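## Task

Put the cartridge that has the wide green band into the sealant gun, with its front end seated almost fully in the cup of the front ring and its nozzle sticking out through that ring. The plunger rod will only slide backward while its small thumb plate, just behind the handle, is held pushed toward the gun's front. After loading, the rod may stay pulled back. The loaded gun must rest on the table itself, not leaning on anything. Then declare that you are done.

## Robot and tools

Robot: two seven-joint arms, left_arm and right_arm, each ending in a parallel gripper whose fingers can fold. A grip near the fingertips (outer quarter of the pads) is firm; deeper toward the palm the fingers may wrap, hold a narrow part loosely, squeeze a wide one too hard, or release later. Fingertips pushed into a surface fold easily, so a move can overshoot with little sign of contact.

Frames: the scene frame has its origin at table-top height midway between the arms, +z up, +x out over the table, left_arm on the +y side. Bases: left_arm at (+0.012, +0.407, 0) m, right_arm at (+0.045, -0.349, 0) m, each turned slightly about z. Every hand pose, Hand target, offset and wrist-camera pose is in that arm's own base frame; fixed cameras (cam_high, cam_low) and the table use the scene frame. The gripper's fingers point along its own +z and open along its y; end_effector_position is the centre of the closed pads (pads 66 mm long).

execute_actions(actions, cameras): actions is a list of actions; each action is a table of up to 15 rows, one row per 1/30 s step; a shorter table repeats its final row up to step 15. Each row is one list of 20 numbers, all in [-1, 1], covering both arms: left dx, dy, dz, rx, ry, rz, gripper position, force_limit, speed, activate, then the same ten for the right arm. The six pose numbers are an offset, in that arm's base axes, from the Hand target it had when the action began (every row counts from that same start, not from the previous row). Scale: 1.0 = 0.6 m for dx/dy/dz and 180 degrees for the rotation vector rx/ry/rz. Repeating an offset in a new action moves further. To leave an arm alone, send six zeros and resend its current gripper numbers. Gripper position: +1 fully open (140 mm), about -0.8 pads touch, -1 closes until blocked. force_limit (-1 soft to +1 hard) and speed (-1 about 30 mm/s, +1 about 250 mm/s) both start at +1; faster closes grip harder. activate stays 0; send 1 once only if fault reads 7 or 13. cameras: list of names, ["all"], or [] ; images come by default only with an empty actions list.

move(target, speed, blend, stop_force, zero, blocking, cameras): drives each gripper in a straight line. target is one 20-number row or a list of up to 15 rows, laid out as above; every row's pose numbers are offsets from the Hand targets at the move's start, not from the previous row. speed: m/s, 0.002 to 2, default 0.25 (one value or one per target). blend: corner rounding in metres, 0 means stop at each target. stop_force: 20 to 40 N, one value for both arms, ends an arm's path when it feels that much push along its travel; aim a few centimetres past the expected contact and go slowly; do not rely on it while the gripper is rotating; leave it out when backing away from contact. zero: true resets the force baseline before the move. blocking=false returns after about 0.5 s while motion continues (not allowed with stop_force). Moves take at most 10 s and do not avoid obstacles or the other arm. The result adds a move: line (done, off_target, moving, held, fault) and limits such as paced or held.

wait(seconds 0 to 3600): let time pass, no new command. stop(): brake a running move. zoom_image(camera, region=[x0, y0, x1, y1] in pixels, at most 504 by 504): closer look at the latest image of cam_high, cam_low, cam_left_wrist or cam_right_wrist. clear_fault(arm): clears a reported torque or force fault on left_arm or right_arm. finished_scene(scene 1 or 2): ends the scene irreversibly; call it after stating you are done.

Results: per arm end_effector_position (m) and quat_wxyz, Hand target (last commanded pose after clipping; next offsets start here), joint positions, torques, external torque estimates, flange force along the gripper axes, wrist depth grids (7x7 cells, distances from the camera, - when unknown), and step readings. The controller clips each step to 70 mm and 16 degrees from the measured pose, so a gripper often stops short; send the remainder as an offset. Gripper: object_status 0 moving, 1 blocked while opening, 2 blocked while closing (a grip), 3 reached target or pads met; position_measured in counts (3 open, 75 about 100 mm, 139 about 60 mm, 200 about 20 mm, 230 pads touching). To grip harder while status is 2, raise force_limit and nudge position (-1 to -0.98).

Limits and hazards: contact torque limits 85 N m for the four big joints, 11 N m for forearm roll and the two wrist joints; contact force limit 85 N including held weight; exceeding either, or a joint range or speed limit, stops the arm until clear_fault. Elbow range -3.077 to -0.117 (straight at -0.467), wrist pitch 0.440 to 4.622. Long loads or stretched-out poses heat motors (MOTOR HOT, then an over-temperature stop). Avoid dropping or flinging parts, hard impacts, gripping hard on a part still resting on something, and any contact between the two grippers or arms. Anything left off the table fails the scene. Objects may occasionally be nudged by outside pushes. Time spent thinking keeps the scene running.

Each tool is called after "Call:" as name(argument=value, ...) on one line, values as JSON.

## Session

Call:
execute_actions(actions=[])

Scene clock: 0.00 s.
left_arm: end_effector_position=(+0.3336, -0.1879, +0.1507) position_measured=3 object_status=3 fault=0 end_effector_quat_wxyz=(-0.527, -0.367, +0.716, -0.274) | right_arm: end_effector_position=(+0.2141, +0.2760, +0.1744) position_measured=3 object_status=3 fault=0 end_effector_quat_wxyz=(+0.348, +0.441, +0.799, -0.216)
Joint positions: left_arm=[0.006 0.376 0.13 -2.184 -0.808 1.431 1.185] | right_arm=[1.31 0.026 0.058 -2.299 -0.513 1.614 -2.12]
Joint velocities: within noise
Joint torques (N m): no reading
External joint torques (N m): no reading
Flange force (N): no reading
Wrist depth (mm): cam_left_wrist=[925 838 646 685 961 2136 2414 / 635 646 649 646 655 663 620 / 491 465 466 471 501 476 480 / 373 145 351 368 358 148 125 / - 287 300 302 301 293 112 / 245 253 254 255 256 258 251 / 220 221 221 222 222 223 224] | cam_right_wrist=[259 256 252 248 247 227 196 / 318 316 313 306 303 256 293 / 425 420 408 401 393 346 379 / 570 515 590 576 562 467 425 / - 117 755 816 948 952 113 / - - 1865 2521 2673 1644 - / 1789 1865 - - 2465 2093 -]
Hand target: left_arm +0.3336, -0.1879, +0.1507; -0.527, -0.367, +0.716, -0.274 | right_arm +0.2141, +0.2760, +0.1744; +0.348, +0.441, +0.799, -0.216
Tool commands: left_gripper/position=+1.0 left_gripper/force_limit=+1.0 left_gripper/speed=+1.0 left_gripper/activate=+0.0 right_gripper/position=+1.0 right_gripper/force_limit=+1.0 right_gripper/speed=+1.0 right_gripper/activate=+0.0
camera_calibration:
cam_left_wrist: T_world_to_cam=[[-0.80376, 0.59491, -0.00733, 0.38634], [0.36902, 0.48882, -0.7905, 0.09197], [-0.46669, -0.63807, -0.61242, 0.27365]] pos_world=[0.4043, -0.10018, 0.24313]
cam_right_wrist: T_world_to_cam=[[0.8596, 0.51085, -0.01057, -0.31417], [0.20396, -0.32407, 0.92378, -0.10673], [0.46849, -0.79624, -0.38277, 0.32946]] pos_world=[0.13748, 0.38823, 0.22138]

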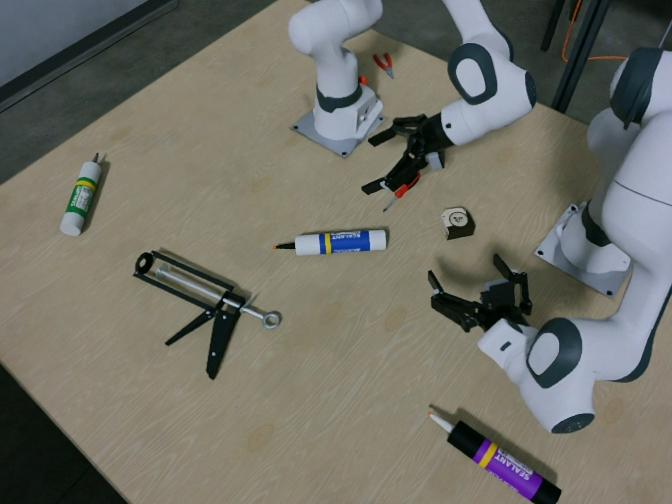

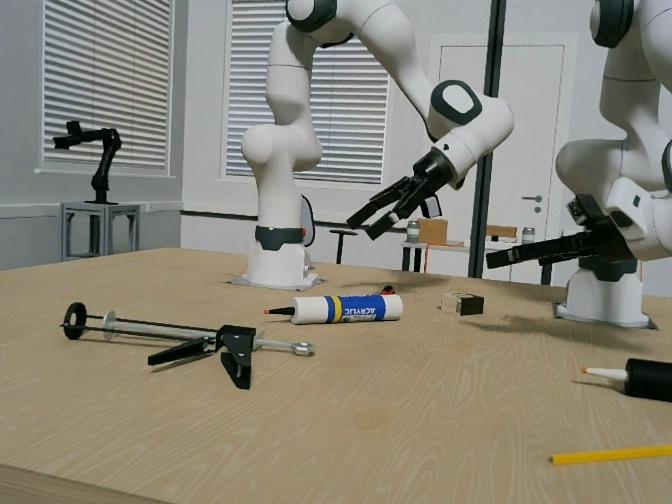

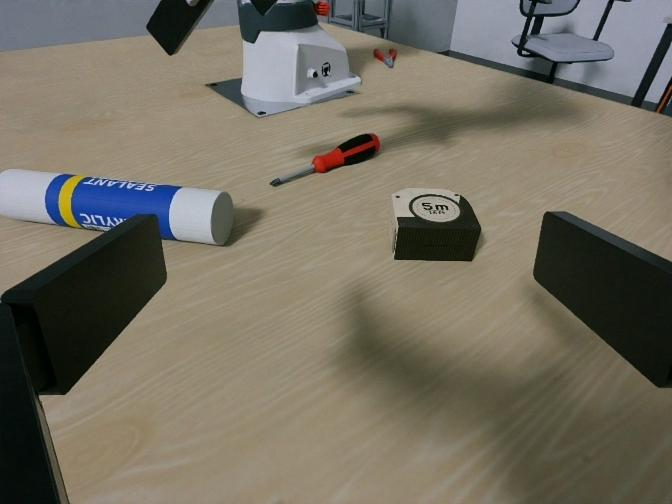

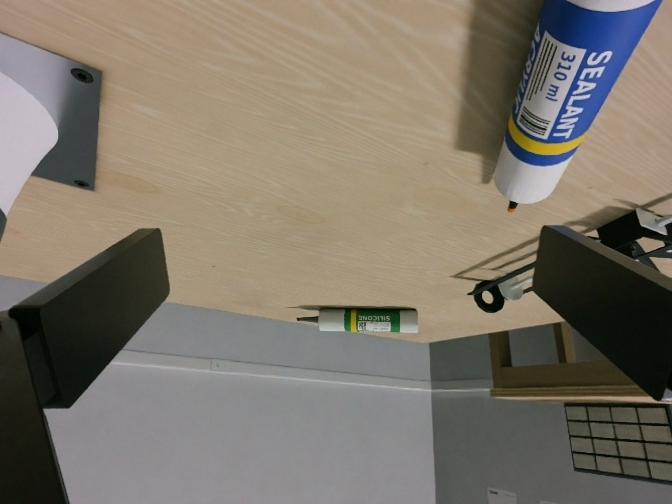

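Call:
execute_actions(actions=[])

Call:
zoom_image(camera="cam_high", region=[330, 180, 560, 350])

Call:
zoom_image(camera="cam_low", region=[60, 150, 480, 360])

Scene clock: 97.13 s.
left_arm: end_effector_position=(+0.3336, -0.1879, +0.1507) position_measured=3 object_status=3 fault=0 end_effector_quat_wxyz=(-0.527, -0.367, +0.716, -0.274) | right_arm: end_effector_position=(+0.2141, +0.2760, +0.1744) position_measured=3 object_status=3 fault=0 end_effector_quat_wxyz=(+0.348, +0.441, +0.799, -0.216)
Joint positions: left_arm=[0.006 0.376 0.13 -2.184 -0.808 1.431 1.185] | right_arm=[1.31 0.026 0.058 -2.299 -0.513 1.614 -2.12]
Joint velocities: within noise
Joint torques (N m): left_arm=[0.08 -35.71 1.25 15.73 -0.68 -1.44 -0.03] | right_arm=[0.18 -29.71 0.03 20.97 -0.23 -0.06 -0.02]
External joint torques (N m): left_arm=[0.12 0.31 0.4 -0.18 0.03 0.1 -0.06] | right_arm=[0.12 -0.73 -0.06 0.9 0.03 -0.13 0]
Flange force (N): left_arm=[-0.7 0.3 -0.1] | right_arm=[-0.9 0.5 -2.3]
Wrist depth (mm): cam_left_wrist=[945 826 640 851 949 2221 2495 / 640 644 648 649 659 661 627 / 368 466 467 469 501 477 473 / 374 145 366 365 347 149 124 / - 288 301 300 302 293 112 / 246 253 254 255 255 257 250 / 220 221 222 222 222 223 223] | cam_right_wrist=[256 256 252 248 247 228 197 / 320 318 313 306 304 255 293 / 427 420 409 401 394 347 382 / 576 521 590 576 560 464 422 / - 144 810 831 969 936 113 / - - - 2336 2706 1694 - / - - - - 2882 2175 -]
Hand target: left_arm +0.3336, -0.1879, +0.1507; -0.527, -0.367, +0.716, -0.274 | right_arm +0.2141, +0.2760, +0.1744; +0.348, +0.441, +0.799, -0.216
Tool commands: left_gripper/position=+1.0 left_gripper/force_limit=+1.0 left_gripper/speed=+1.0 left_gripper/activate=+0.0 right_gripper/position=+1.0 right_gripper/force_limit=+1.0 right_gripper/speed=+1.0 right_gripper/activate=+0.0
camera_calibration:
cam_left_wrist: T_world_to_cam=[[-0.80376, 0.59491, -0.00733, 0.38634], [0.36902, 0.48882, -0.7905, 0.09197], [-0.46669, -0.63807, -0.61242, 0.27365]] pos_world=[0.4043, -0.10018, 0.24313]
cam_right_wrist: T_world_to_cam=[[0.8596, 0.51085, -0.01057, -0.31417], [0.20396, -0.32407, 0.92378, -0.10673], [0.46849, -0.79624, -0.38277, 0.32946]] pos_world=[0.13748, 0.38823, 0.22138]

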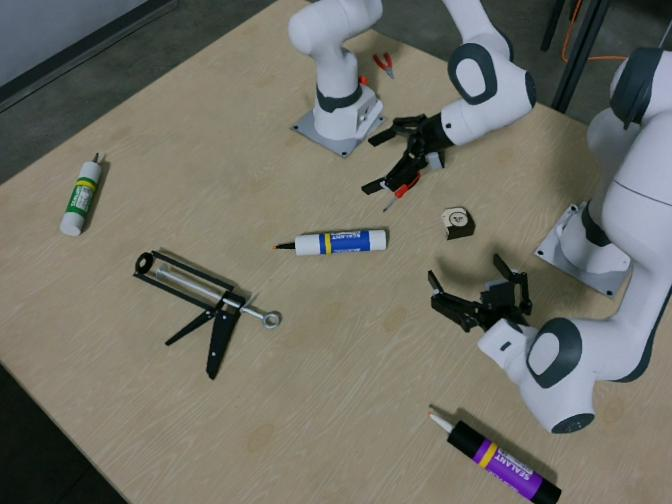

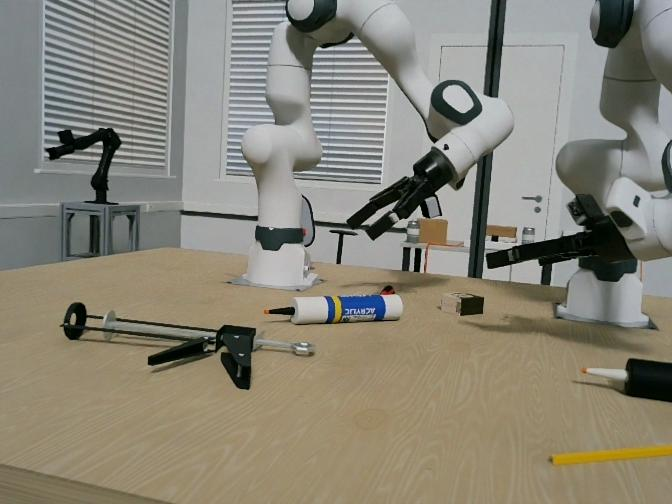

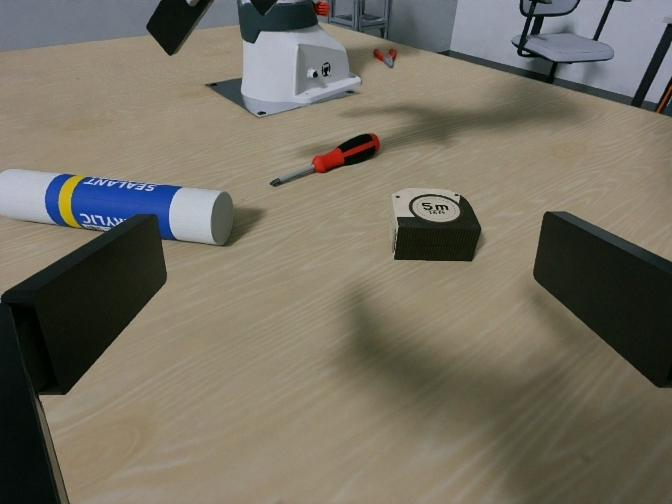

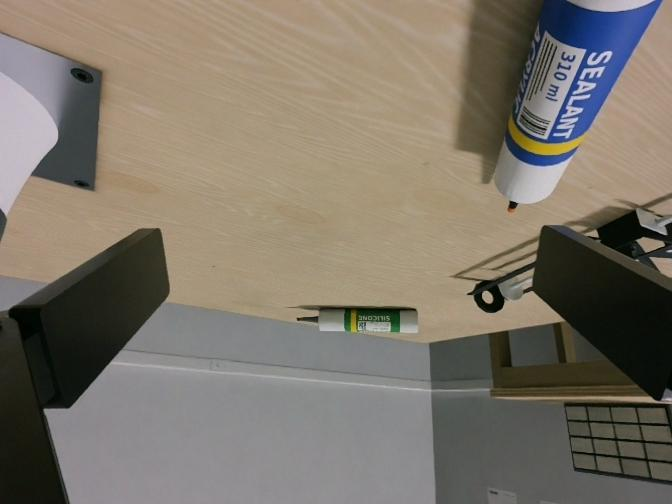

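Scaled by 2.191 from the camera's image (finer frame: 960x720).

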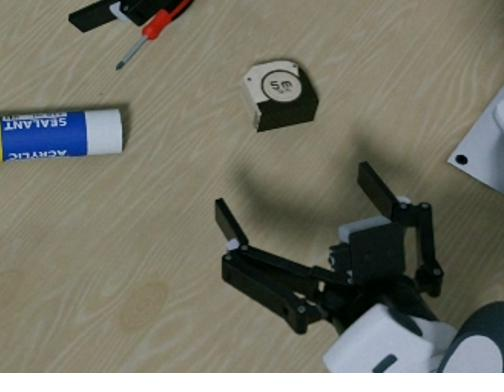

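Scaled by 1.200 from the camera's image (finer frame: 960x720).

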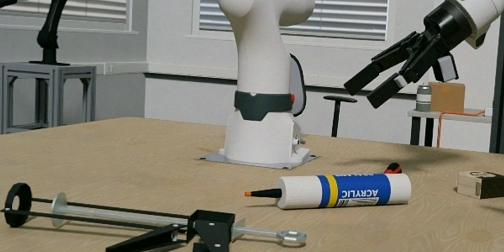

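Call:
zoom_image(camera="cam_high", region=[130, 240, 300, 385])

Call:
zoom_image(camera="cam_high", region=[50, 140, 120, 240])

Scaled by 2.965 from the camera's image (finer frame: 960x720).

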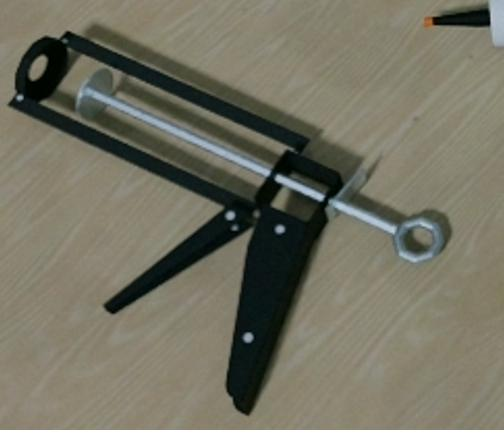

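Scaled by 5.040 from the camera's image (finer frame: 960x720).

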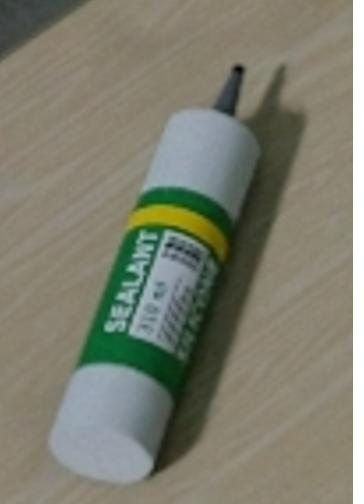

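Call:
move(target=[[0.45,-0.2,0.25,-0.1205,-0.6616,-0.485,-0.1,1,1,0,0.69,-0.25,0.2,0.1232,0.2574,0.3661,0.25,1,1,0]], speed=0.35, cameras=["all"])

Scene clock: 157.67 s.
left_arm: end_effector_position=(+0.6037, -0.3071, +0.3000) position_measured=141 object_status=3 fault=0 end_effector_quat_wxyz=(+0.203, +0.589, +0.766, -0.158) | right_arm: end_effector_position=(+0.6282, +0.1258, +0.2946) position_measured=98 object_status=3 fault=0 end_effector_quat_wxyz=(+0.225, +0.324, +0.919, -0.005)
Joint positions: left_arm=[-0.079 0.108 -0.243 -1.871 -0.513 2.207 2.827] | right_arm=[2.167 -1.269 -1.178 -1.987 -1.586 1.414 -2.999]
Joint velocities: left_arm=[0.002 -0.001 0 0 0 0 0.004] | right_arm=[0.003 -0.001 0 0.002 -0.001 0.006 0]
Joint torques (N m): left_arm=[0.15 -36.55 -0.75 24.54 -0.06 2.78 0.08] | right_arm=[-0.25 26.08 28.41 9.77 0.01 2.37 -0.18]
External joint torques (N m): left_arm=[0.25 -0.62 0.15 -0.56 -0.53 0.22 0.09] | right_arm=[-0.08 0.31 -0.55 0.8 0.45 -0.11 -0.18]
Flange force (N): left_arm=[3.2 -4.0 -0.3] | right_arm=[-2.1 2.9 -0.4]
Wrist depth (mm): cam_left_wrist=[361 363 365 366 366 369 370 / 383 419 421 422 424 425 425 / 484 494 490 495 479 498 506 / 588 571 137 597 130 586 1424 / - 82 761 761 763 - 80 / - - 910 1058 - - - / - - - 366 - - -] | cam_right_wrist=[326 335 340 348 343 370 392 / 369 378 379 394 409 432 442 / 414 425 427 463 476 497 515 / 478 478 501 539 540 556 1413 / - - 616 658 1608 112 - / - - 757 1644 1631 - - / - - 2610 2036 1834 - -]
Hand target: left_arm +0.6036, -0.3079, +0.3007; +0.205, +0.591, +0.764, -0.158 | right_arm +0.6281, +0.1260, +0.2944; +0.164, +0.208, +0.964, -0.006
Off the commanded pose: left_arm 0.001 m, 0 deg | right_arm 0.000 m, 57 deg; orientation clipped.
joint sent to its limit (right arm) — joint 7 (wrist roll), lower limit. The joint targets are off in orientation, not in position.
move: off_target (right_arm); limits=paced
cam_left_wrist: T_world_to_cam=[[0.96613, 0.25761, 0.0148, -0.50326], [0.15302, -0.61816, 0.77101, -0.50943], [0.20778, -0.74264, -0.63665, -0.017]] pos_world=[0.56771, -0.19789, 0.3894]
cam_right_wrist: T_world_to_cam=[[0.61193, 0.77491, 0.15828, -0.51962], [0.49732, -0.5326, 0.68484, -0.43853], [0.61499, -0.34036, -0.71129, 0.00924]] pos_world=[0.53038, 0.17224, 0.38914]

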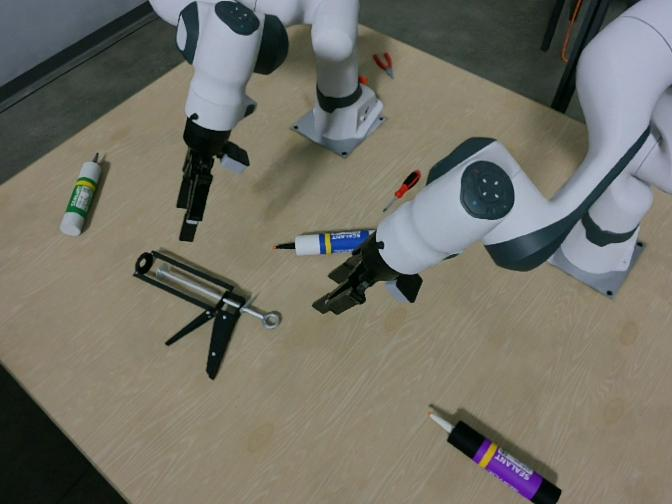

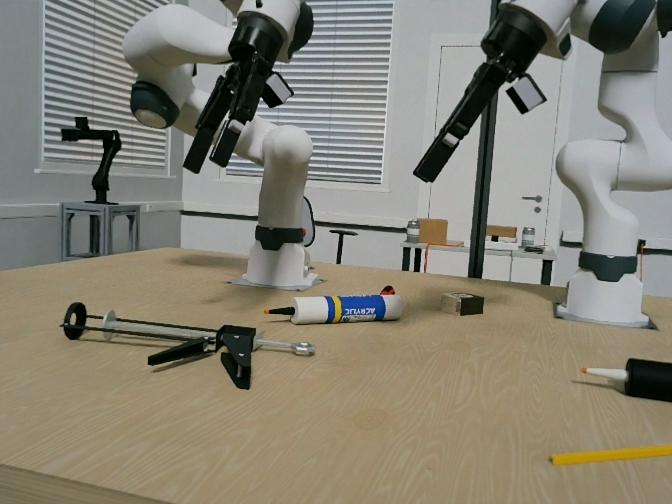

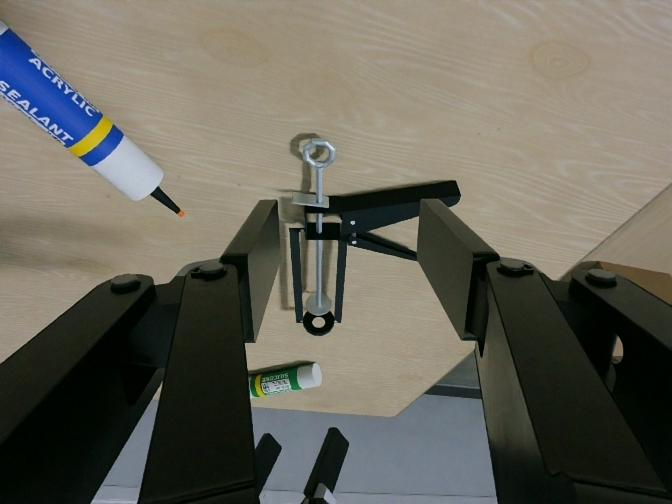

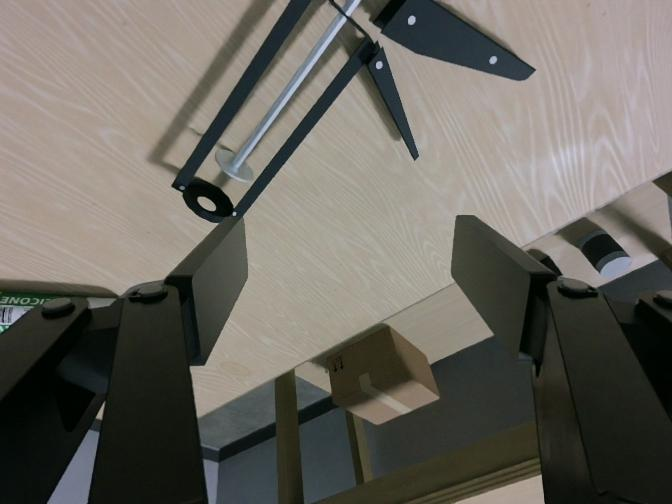

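Call:
move(target=[0.041,-0.255,-0.25,0,0,0,-0.1,1,1,0,0,0,0,0.1375,0.010,-0.786,0.25,1,1,0], speed=0.35, cameras=["all"])

Scene clock: 178.57 s.
left_arm: end_effector_position=(+0.6270, -0.4612, +0.1512) position_measured=141 object_status=3 fault=0 end_effector_quat_wxyz=(+0.205, +0.594, +0.762, -0.158) | right_arm: end_effector_position=(+0.6281, +0.1255, +0.2940) position_measured=98 object_status=3 fault=0 end_effector_quat_wxyz=(+0.001, +0.994, +0.112, -0.001)
Joint positions: left_arm=[-0.339 0.515 -0.237 -1.704 -0.449 2.537 2.701] | right_arm=[2.355 -1.095 -1.378 -1.455 -1.108 1.345 -1.026]
Joint velocities: left_arm=[within noise] | right_arm=[-0.001 0.001 0 0.001 -0.001 0 0.007]
Joint torques (N m): left_arm=[-0.34 -46.79 -2.72 24.04 0.88 2.92 -0.37] | right_arm=[-0.29 34.88 27.87 10.33 0.83 2.62 0.21]
External joint torques (N m): left_arm=[-0.19 0.56 0.71 0.27 -0.02 0.2 -0.35] | right_arm=[-0.06 -0.15 0.7 0.79 0.05 -0.02 0.21]
Flange force (N): left_arm=[-2.6 2.0 2.0] | right_arm=[1.8 0.0 -2.0]
Wrist depth (mm): cam_left_wrist=[221 223 224 224 226 227 229 / 254 256 256 252 261 262 263 / 301 299 302 292 288 283 311 / 360 348 137 341 130 361 382 / - 82 466 447 475 - 80 / - - 636 642 - - - / - - - 953 - - -] | cam_right_wrist=[370 369 365 376 377 377 377 / 386 387 393 391 392 396 402 / 411 412 415 412 416 418 423 / 438 435 437 445 440 439 455 / - - 467 472 476 112 - / - - 500 507 514 - - / - - 544 547 555 - -]
Hand target: left_arm +0.6282, -0.4609, +0.1507; +0.205, +0.591, +0.764, -0.158 | right_arm +0.6281, +0.1260, +0.2944; +0.000, +0.994, +0.109, +0.000
Off the commanded pose: left_arm 0.001 m, 0 deg | right_arm 0.001 m, 0 deg.
move: done
cam_left_wrist: T_world_to_cam=[[0.96887, 0.24679, 0.01977, -0.49134], [0.14173, -0.61835, 0.77302, -0.48688], [0.203, -0.74615, -0.63407, -0.23009]] pos_world=[0.59176, -0.35148, 0.24019]
cam_right_wrist: T_world_to_cam=[[0.19548, -0.98061, 0.0135, 0.0053], [-0.92671, -0.1802, 0.32974, 0.5164], [-0.32092, -0.07696, -0.94398, 0.632]] pos_world=[0.68034, 0.14689, 0.42624]

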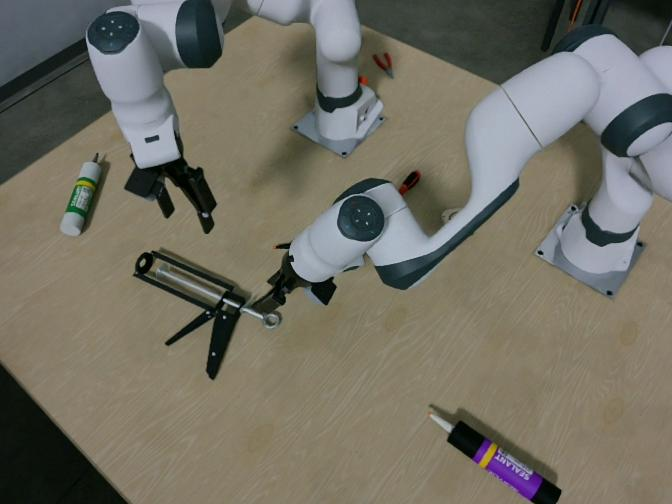

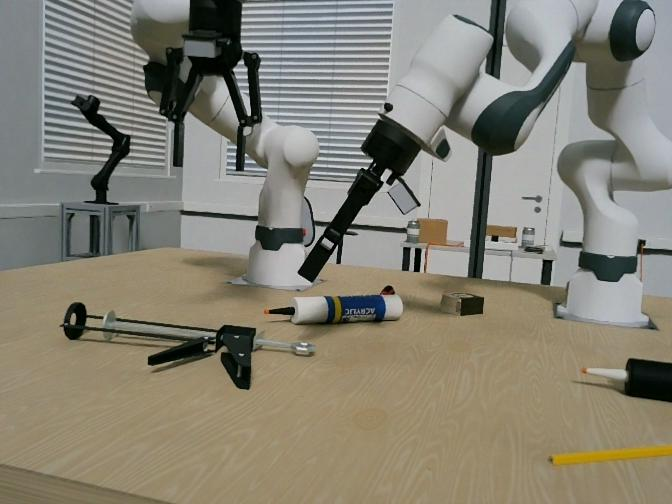

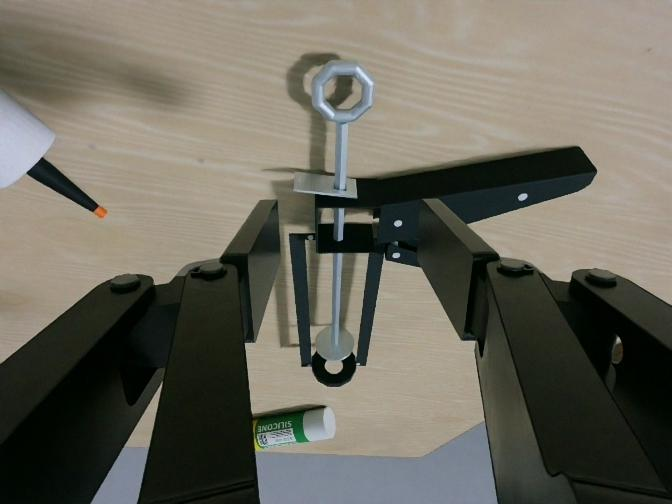

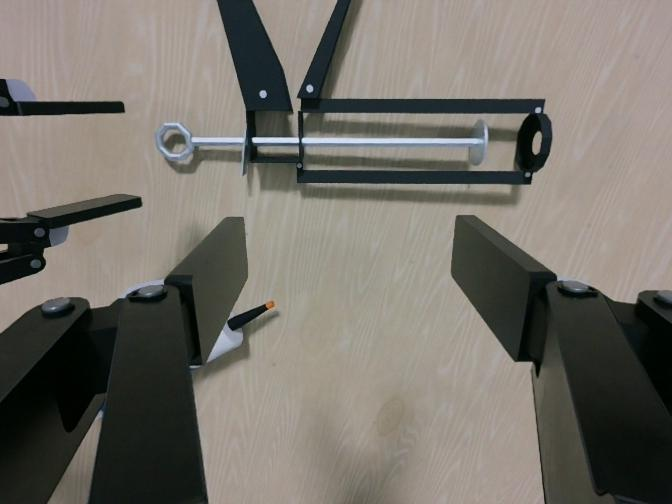

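Call:
move(target=[[0,0,0,0,0,0,-0.1,1,1,0,-0.003,0.1117,-0.2407,0,0,0,0.25,1,1,0],[-0.003,0.014,-0.1,0,0,0,-0.1,1,1,0,-0.003,0.1117,-0.2907,0,0,0,0.25,1,1,0]], speed=0.25, cameras=["cam_high","cam_low","cam_left_wrist","cam_right_wrist"])

Scene clock: 204.70 s.
left_arm: end_effector_position=(+0.6254, -0.4520, +0.0896) position_measured=141 object_status=3 fault=0 end_effector_quat_wxyz=(+0.203, +0.588, +0.766, -0.159) | right_arm: end_effector_position=(+0.6253, +0.1937, +0.1205) position_measured=98 object_status=3 fault=0 end_effector_quat_wxyz=(-0.001, +0.994, +0.111, -0.002)
Joint positions: left_arm=[-0.309 0.596 -0.269 -1.744 -0.478 2.644 2.761] | right_arm=[2.417 -1.262 -1.58 -1.66 -1.261 1.606 -0.866]
Joint velocities: left_arm=[0.001 0 0 -0.001 0 0.001 0.007] | right_arm=[within noise]
Joint torques (N m): left_arm=[0.44 -47.59 -4.54 22.46 0.97 2.86 0.21] | right_arm=[-0.08 35.94 30.62 8.3 0.54 2.66 0.21]
External joint torques (N m): left_arm=[0.38 0.39 -0.33 -0.01 -0.02 0.22 0.22] | right_arm=[-0.26 -0.15 -0.3 0.91 -0.29 0 0.21]
Flange force (N): left_arm=[1.5 0.2 0.8] | right_arm=[3.4 -0.2 0.2]
Wrist depth (mm): cam_left_wrist=[165 165 166 166 167 168 168 / 189 189 190 191 191 193 194 / 221 223 223 217 224 227 227 / 257 258 137 255 147 254 256 / - 82 346 310 309 - 80 / - - - 183 481 - - / - - - 159 - - -] | cam_right_wrist=[221 223 223 198 221 226 226 / 231 234 236 208 224 232 233 / 248 247 247 248 249 250 250 / 263 260 261 267 261 243 263 / - - 283 285 286 112 - / - - 304 304 306 - - / - - 280 330 330 - -]
Hand target: left_arm +0.6264, -0.4525, +0.0907; +0.205, +0.591, +0.764, -0.158 | right_arm +0.6263, +0.1930, +0.1200; +0.000, +0.994, +0.109, +0.000
Off the commanded pose: left_arm 0.002 m, 1 deg | right_arm 0.001 m, 0 deg.
move: done
cam_left_wrist: T_world_to_cam=[[0.96574, 0.25921, 0.01204, -0.48266], [0.15585, -0.61649, 0.77178, -0.44122], [0.20748, -0.74347, -0.63577, -0.26321]] pos_world=[0.5895, -0.34259, 0.17899]
cam_right_wrist: T_world_to_cam=[[0.19458, -0.98084, 0.00998, 0.07607], [-0.92621, -0.18037, 0.33106, 0.58285], [-0.32291, -0.07366, -0.94356, 0.47317]] pos_world=[0.67783, 0.2146, 0.25274]

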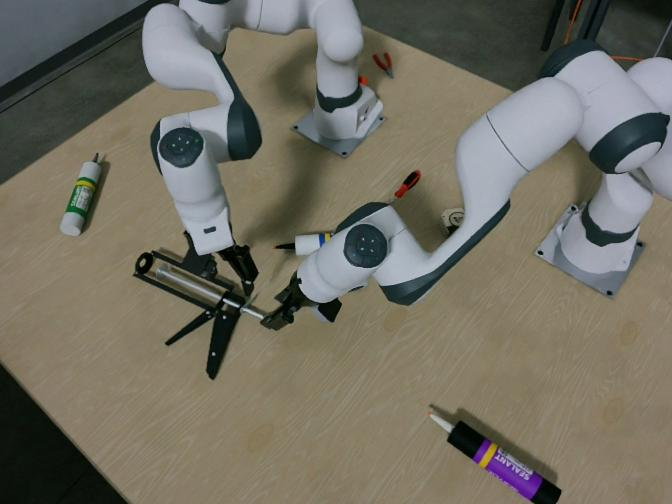

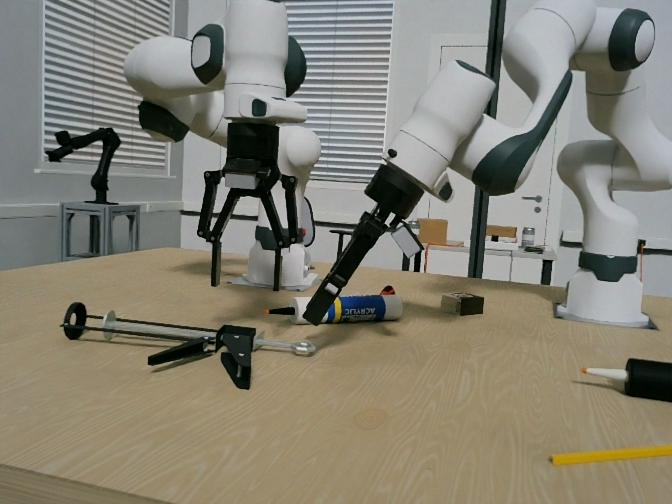

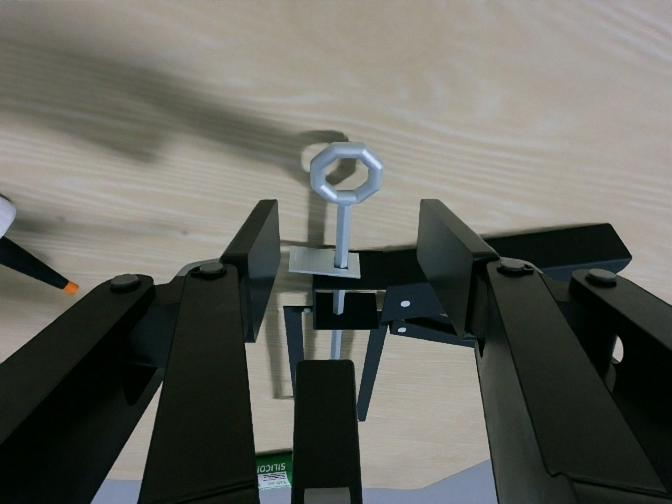

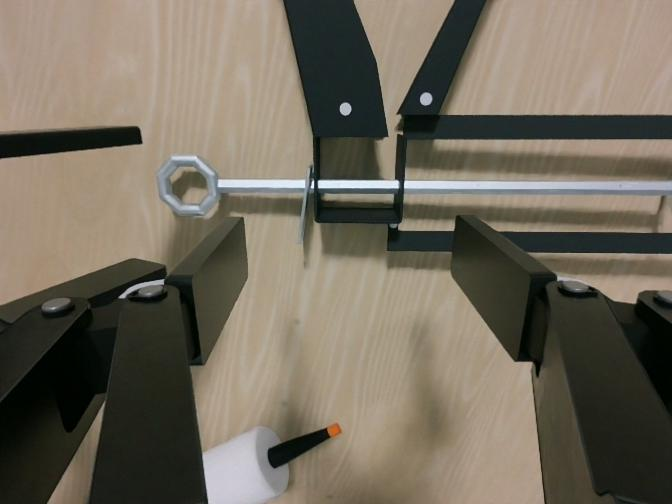

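Call:
move(target=[[0,0,0,0,0,0,-0.1,1,1,0,-0.003,-0.002,-0.11,0,0,0,0.25,-0.6,-1,0],[0,0,0,0,0,0,-0.1,1,1,0,-0.003,-0.002,-0.11,0,0,0,-1,-0.6,-1,0],[-0.0005,0.0045,-0.0695,0,0,0,-0.1,0,-1,0,-0.003,-0.002,-0.11,0,0,0,-1,-0.6,-1,0],[-0.0005,0.0045,-0.0695,0,0,0,-1,0,-1,0,-0.003,-0.002,-0.11,0,0,0,-1,-0.6,-1,0]], speed=0.08, cameras=["cam_low","cam_left_wrist","cam_right_wrist"])

Scene clock: 224.17 s.
left_arm: end_effector_position=(+0.6275, -0.4510, +0.0541) position_measured=232 object_status=0 fault=0 end_effector_quat_wxyz=(+0.208, +0.589, +0.765, -0.158) | right_arm: end_effector_position=(+0.6256, +0.1903, +0.0553) position_measured=151 object_status=2 fault=0 end_effector_quat_wxyz=(+0.001, +0.994, +0.107, +0.001)
Joint positions: left_arm=[-0.286 0.664 -0.299 -1.744 -0.484 2.714 2.803] | right_arm=[2.411 -1.321 -1.669 -1.704 -1.336 1.697 -0.839]
Joint torques (N m): left_arm=[-0.08 -44.23 -4.27 20.46 1.14 2.96 0.17] | right_arm=[1.33 34.95 31.12 6.2 1.29 2.49 -0.06]
External joint torques (N m): left_arm=[-0.02 4.48 0.99 -1.21 0.07 0.35 0.18] | right_arm=[1.44 -1.59 -0.46 -0.19 0.5 -0.19 -0.06]
Flange force (N): left_arm=[0.4 4.0 9.7] | right_arm=[4.3 -2.5 1.7]
Wrist depth (mm): cam_left_wrist=[130 130 131 135 133 134 135 / 149 150 151 152 153 154 155 / 175 177 178 173 180 182 183 / 213 214 208 108 211 221 224 / 255 - - - 94 86 226 / - - - - - - - / - - - - - - -] | cam_right_wrist=[167 166 165 139 164 167 169 / 175 177 176 147 161 174 175 / 183 181 185 184 184 186 187 / 196 197 198 193 159 199 199 / - - 88 212 210 - 184 / - - 226 227 225 - - / - - - 245 - - -]
Hand target: left_arm +0.6261, -0.4498, +0.0490; +0.205, +0.591, +0.764, -0.158 | right_arm +0.6245, +0.1918, +0.0540; +0.000, +0.994, +0.109, +0.000
Off the commanded pose: left_arm 0.005 m, 0 deg | right_arm 0.002 m, 0 deg.
move: off_target (left_arm)
cam_left_wrist: T_world_to_cam=[[0.96594, 0.258, 0.01985, -0.48559], [0.14783, -0.61318, 0.77599, -0.40727], [0.21238, -0.74662, -0.63044, -0.29029]] pos_world=[0.59091, -0.34119, 0.14267]
cam_right_wrist: T_world_to_cam=[[0.18589, -0.98248, 0.0132, 0.07893], [-0.92934, -0.17144, 0.32701, 0.60457], [-0.31902, -0.07305, -0.94493, 0.40902]] pos_world=[0.67766, 0.21107, 0.18775]

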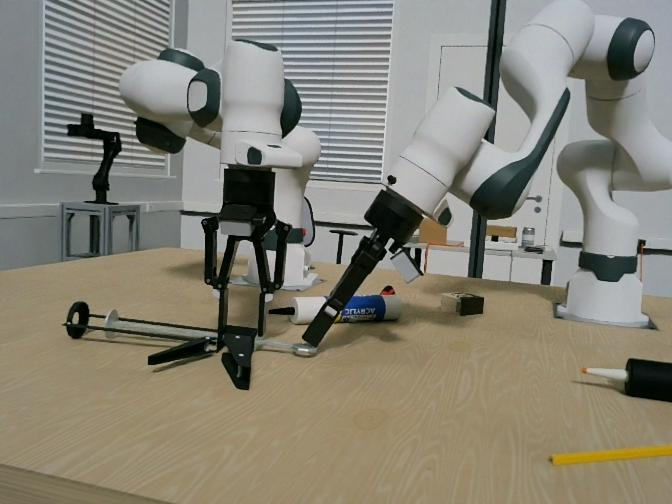

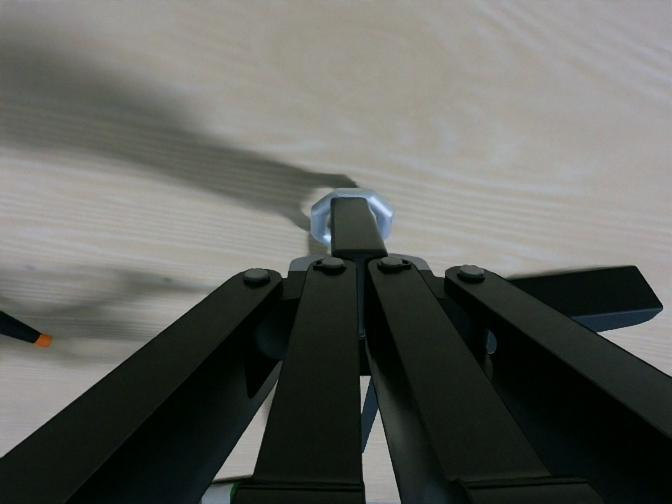

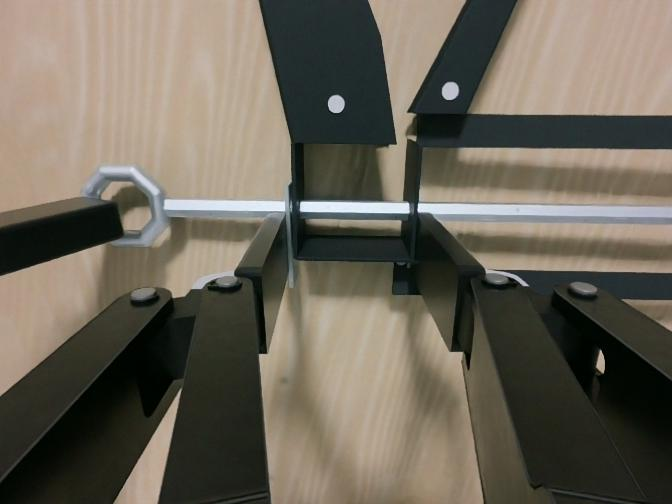

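Call:
move(target=[[0,0,0.02,0,0,0,-0.1,0,-1,0,0,0,0,0,0,0,-1,-0.6,-1,0],[0,0,-0.011,0,0,0,-0.1,0,-1,0,0,0,0,0,0,0,-1,-0.6,-1,0]], speed=0.06, cameras=["cam_low","cam_left_wrist"])

Call:
zoom_image(camera="cam_low", region=[200, 290, 350, 390])

Scene clock: 239.77 s.
left_arm: end_effector_position=(+0.6273, -0.4494, +0.0442) position_measured=141 object_status=0 fault=0 end_effector_quat_wxyz=(+0.206, +0.589, +0.766, -0.158) | right_arm: end_effector_position=(+0.6256, +0.1903, +0.0553) position_measured=151 object_status=2 fault=0 end_effector_quat_wxyz=(+0.001, +0.994, +0.107, +0.001)
Joint positions: left_arm=[-0.284 0.681 -0.3 -1.741 -0.483 2.723 2.808] | right_arm=[2.411 -1.321 -1.669 -1.704 -1.336 1.698 -0.839]
Joint torques (N m): left_arm=[0.06 -47.9 -5.6 21.28 1.05 2.71 0.18] | right_arm=[0.66 35.94 31.23 6.86 0.86 2.46 -0.12]
External joint torques (N m): left_arm=[0.17 1.02 -0.18 -0.2 -0.02 0.11 0.2] | right_arm=[0.6 -0.45 -0.18 0.64 0.05 -0.19 -0.12]
Flange force (N): left_arm=[1.1 0.8 2.1] | right_arm=[5.0 -1.1 0.3]
Wrist depth (mm): cam_left_wrist=[124 121 122 123 126 124 125 / 139 140 140 141 141 143 143 / 163 164 165 166 167 168 170 / 197 191 137 193 147 197 207 / - 82 255 230 230 - 80 / - - 328 206 358 - - / - - - 179 - - -] | cam_right_wrist=[167 166 165 139 164 167 169 / 173 177 176 147 161 174 175 / 183 181 183 184 184 186 187 / 196 195 150 193 159 198 198 / - - - 212 210 - 184 / - - 227 227 225 - - / - - - 244 - - -]
Hand target: left_arm +0.6261, -0.4498, +0.0424; +0.205, +0.591, +0.764, -0.158 | right_arm +0.6245, +0.1918, +0.0540; +0.000, +0.994, +0.109, +0.000
Off the commanded pose: left_arm 0.002 m, 0 deg | right_arm 0.002 m, 0 deg.
move: done
cam_left_wrist: T_world_to_cam=[[0.9657, 0.2591, 0.01726, -0.48477], [0.15125, -0.61526, 0.77368, -0.40152], [0.21108, -0.74453, -0.63334, -0.29341]] pos_world=[0.5908, -0.33989, 0.13318]

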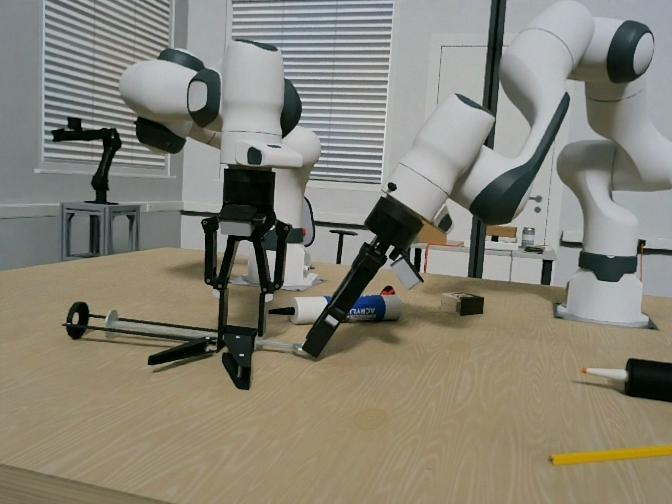

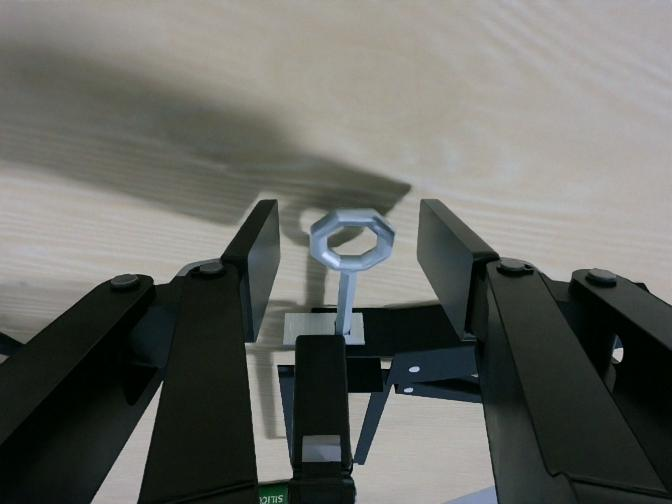

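Scaled by 3.360 from the camera's image (finer frame: 960x720).

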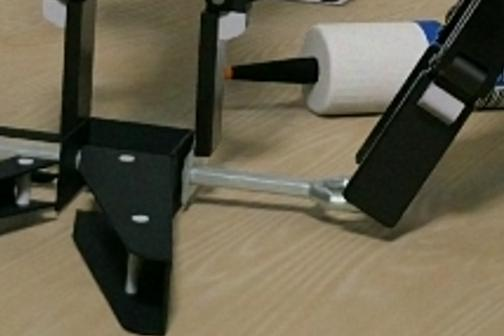

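Now low enough. Close then pull 8 cm first.

Call:
move(target=[[0,0,0,0,0,0,-1,0,-1,0,0,0,0,0,0,0,-1,-0.6,-1,0]], speed=0.06)

Call:
move(target=[-0.0306,0.1298,0,0,0,0,-1,0,-1,0,0,0,0,0,0,0,-1,-0.6,-1,0], speed=0.06, stop_force=38, cameras=["cam_low","cam_left_wrist"])

Scene clock: 245.70 s.
left_arm: end_effector_position=(+0.6285, -0.4486, +0.0446) position_measured=180 object_status=0 fault=0 end_effector_quat_wxyz=(+0.207, +0.588, +0.766, -0.157) | right_arm: end_effector_position=(+0.6255, +0.1905, +0.0553) position_measured=151 object_status=2 fault=0 end_effector_quat_wxyz=(+0.001, +0.994, +0.107, +0.001)
Joint positions: left_arm=[-0.283 0.681 -0.3 -1.741 -0.483 2.726 2.808] | right_arm=[2.411 -1.321 -1.669 -1.704 -1.336 1.698 -0.84]
Joint torques (N m): left_arm=[-0.48 -46.74 -5.85 20.86 1.02 2.82 0.13] | right_arm=[1.39 34.96 31.09 6.63 1.12 2.9 -0.07]
External joint torques (N m): left_arm=[-0.29 2.06 -0.38 -0.55 -0.05 0.23 0.14] | right_arm=[1.57 -1.49 -0.4 0.23 0.33 0.23 -0.07]
Flange force (N): left_arm=[0.9 0.9 4.6] | right_arm=[6.3 -2.8 2.1]
Wrist depth (mm): cam_left_wrist=[124 122 122 123 127 124 125 / 139 140 141 142 139 143 144 / 163 164 166 166 167 169 170 / 198 198 185 185 169 198 209 / - - - 230 - 87 223 / - - - 206 - - - / - - - 170 - - -] | cam_right_wrist=[167 166 165 139 164 167 170 / 175 177 176 147 161 173 175 / 185 181 184 185 183 186 187 / 176 195 150 193 158 198 199 / - - 88 212 210 - 183 / - - 227 227 225 - - / - - - 244 - - -]
Hand target: left_arm +0.6261, -0.4498, +0.0424; +0.205, +0.591, +0.764, -0.158 | right_arm +0.6245, +0.1918, +0.0540; +0.000, +0.994, +0.109, +0.000
Off the commanded pose: left_arm 0.003 m, 0 deg | right_arm 0.002 m, 0 deg.
move: done

Scene clock: 248.90 s.
left_arm: end_effector_position=(+0.6080, -0.3719, +0.0423) position_measured=232 object_status=3 fault=0 end_effector_quat_wxyz=(+0.204, +0.588, +0.766, -0.159) | right_arm: end_effector_position=(+0.6229, +0.1957, +0.0551) position_measured=151 object_status=2 fault=0 end_effector_quat_wxyz=(-0.002, +0.994, +0.111, +0.000)
Joint positions: left_arm=[-0.063 0.575 -0.429 -1.953 -0.522 2.766 2.95] | right_arm=[2.415 -1.322 -1.668 -1.708 -1.333 1.701 -0.84]
Joint torques (N m): left_arm=[0.07 -43.53 -6.9 19.41 1.1 2.64 0.19] | right_arm=[-1.12 36.59 30.13 8.49 0.07 2.18 -0.13]
External joint torques (N m): left_arm=[0.15 0.2 -0.05 -0.73 0.02 0.2 0.21] | right_arm=[-1.06 0.17 -1.44 2.18 -0.74 -0.49 -0.13]
Flange force (N): left_arm=[2.4 -2.5 -0.5] | right_arm=[7.8 1.2 1.3]
Wrist depth (mm): cam_left_wrist=[123 121 121 121 125 120 123 / 138 142 139 140 140 141 142 / 162 163 164 164 166 166 167 / 197 197 191 117 193 202 205 / 237 - - - 94 86 260 / - - - - - - - / - - - - - - -] | cam_right_wrist=[167 166 164 139 164 166 168 / 175 177 175 147 161 173 173 / 181 183 184 185 183 186 186 / 197 198 150 193 159 198 198 / - - 88 212 210 - 182 / - - 227 226 224 - - / - - - 245 - - -]
Hand target: left_arm +0.6078, -0.3719, +0.0424; +0.205, +0.591, +0.764, -0.158 | right_arm +0.6245, +0.1918, +0.0540; +0.000, +0.994, +0.109, +0.000
Off the commanded pose: left_arm 0.000 m, 0 deg | right_arm 0.004 m, 0 deg.
move: done
cam_left_wrist: T_world_to_cam=[[0.96572, 0.25923, 0.01362, -0.48597], [0.15414, -0.61485, 0.77343, -0.35108], [0.20887, -0.74482, -0.63373, -0.2316]] pos_world=[0.5718, -0.26239, 0.13138]

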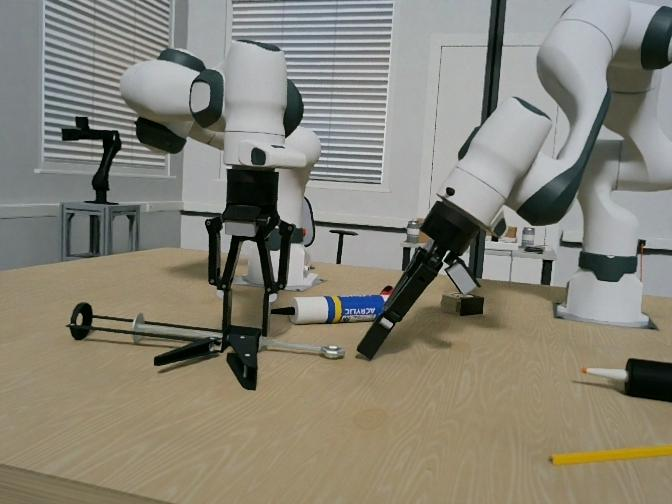

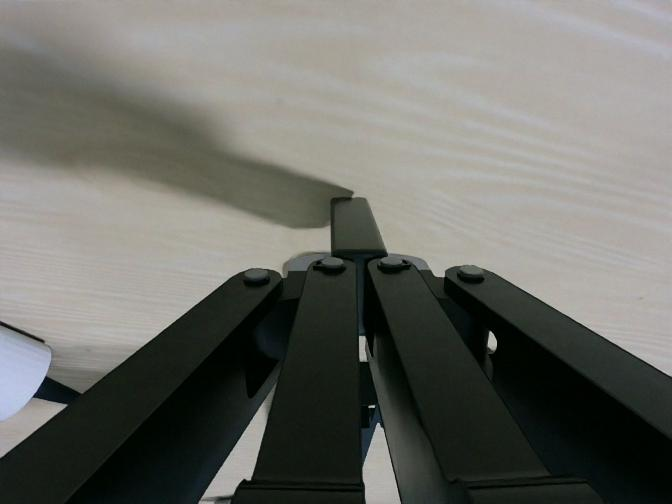

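Call:
move(target=[[0,0,0.08,0,0,0,-0.1,0,1,0,0,0,0,0,0,0,-1,-0.6,-1,0],[0.0,-0.06,0.08,0.0537,0.0141,0,-0.1,0,1,0,0,0,0,0,0,0,-1,-0.6,-1,0]], speed=0.2, cameras=["cam_low","cam_left_wrist","cam_right_wrist"])

Scene clock: 258.00 s.
left_arm: end_effector_position=(+0.6084, -0.4082, +0.0921) position_measured=141 object_status=3 fault=0 end_effector_quat_wxyz=(+0.140, +0.607, +0.775, -0.104) | right_arm: end_effector_position=(+0.6229, +0.1957, +0.0551) position_measured=151 object_status=2 fault=0 end_effector_quat_wxyz=(-0.002, +0.994, +0.111, +0.000)
Joint positions: left_arm=[-0.4 0.518 -0.139 -1.779 -0.31 2.52 2.619] | right_arm=[2.415 -1.322 -1.668 -1.708 -1.333 1.701 -0.84]
Joint velocities: left_arm=[0 -0.001 -0.001 -0.001 0.001 0 -0.006] | right_arm=[within noise]
Joint torques (N m): left_arm=[-0.35 -45.89 -1.06 23.24 0.35 2.67 -0.35] | right_arm=[-1.12 36.56 30.17 8.57 0.07 2.19 -0.1]
External joint torques (N m): left_arm=[-0.18 1.1 0.82 0.29 -0.45 -0.12 -0.34] | right_arm=[-1.05 0.21 -1.33 2.29 -0.74 -0.48 -0.1]
Flange force (N): left_arm=[-3.1 3.2 2.4] | right_arm=[8.2 1.1 1.1]
Wrist depth (mm): cam_left_wrist=[173 174 175 176 178 179 180 / 192 194 195 197 198 200 201 / 218 218 219 216 219 227 228 / 247 243 137 255 147 254 264 / - 82 298 283 280 - 80 / - - 367 249 334 - - / - - 460 184 - - -] | cam_right_wrist=[168 166 165 139 164 166 168 / 175 177 176 147 161 173 174 / 181 183 184 184 183 185 186 / 197 197 195 193 158 197 198 / - - - 212 210 - 183 / - - 226 227 226 - - / - - - 244 - - -]
Hand target: left_arm +0.6078, -0.4079, +0.0904; +0.138, +0.603, +0.779, -0.106 | right_arm +0.6245, +0.1918, +0.0540; +0.000, +0.994, +0.109, +0.000
Off the commanded pose: left_arm 0.002 m, 1 deg | right_arm 0.004 m, 0 deg.
move: done
cam_left_wrist: T_world_to_cam=[[0.9701, 0.24135, 0.02574, -0.48873], [0.16666, -0.73946, 0.65224, -0.45924], [0.17646, -0.62845, -0.75758, -0.14858]] pos_world=[0.57687, -0.31501, 0.19955]
cam_right_wrist: T_world_to_cam=[[0.19394, -0.98098, 0.00789, 0.07969], [-0.92719, -0.18066, 0.32816, 0.60343], [-0.32049, -0.07096, -0.94459, 0.40875]] pos_world=[0.67504, 0.2162, 0.18746]

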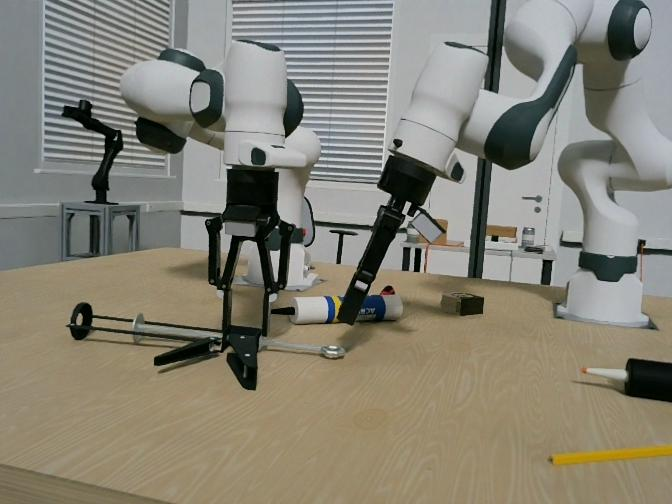

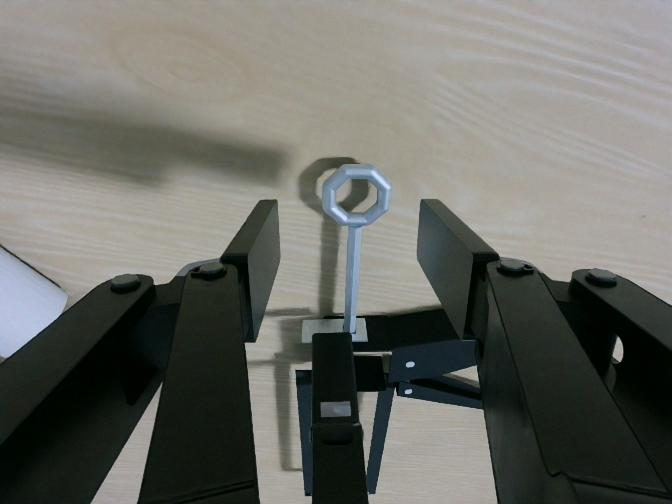

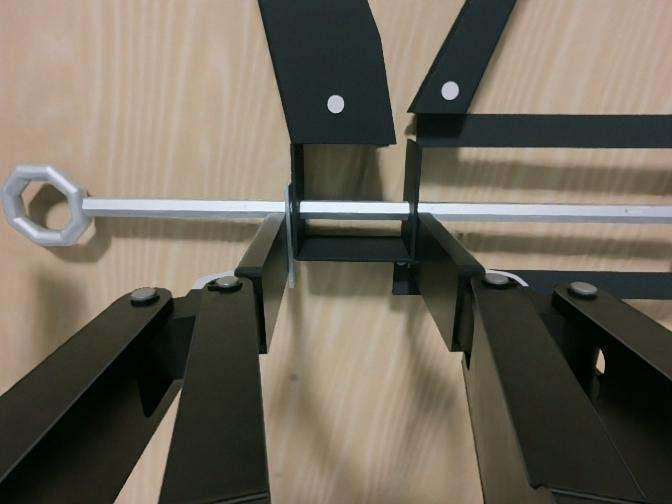

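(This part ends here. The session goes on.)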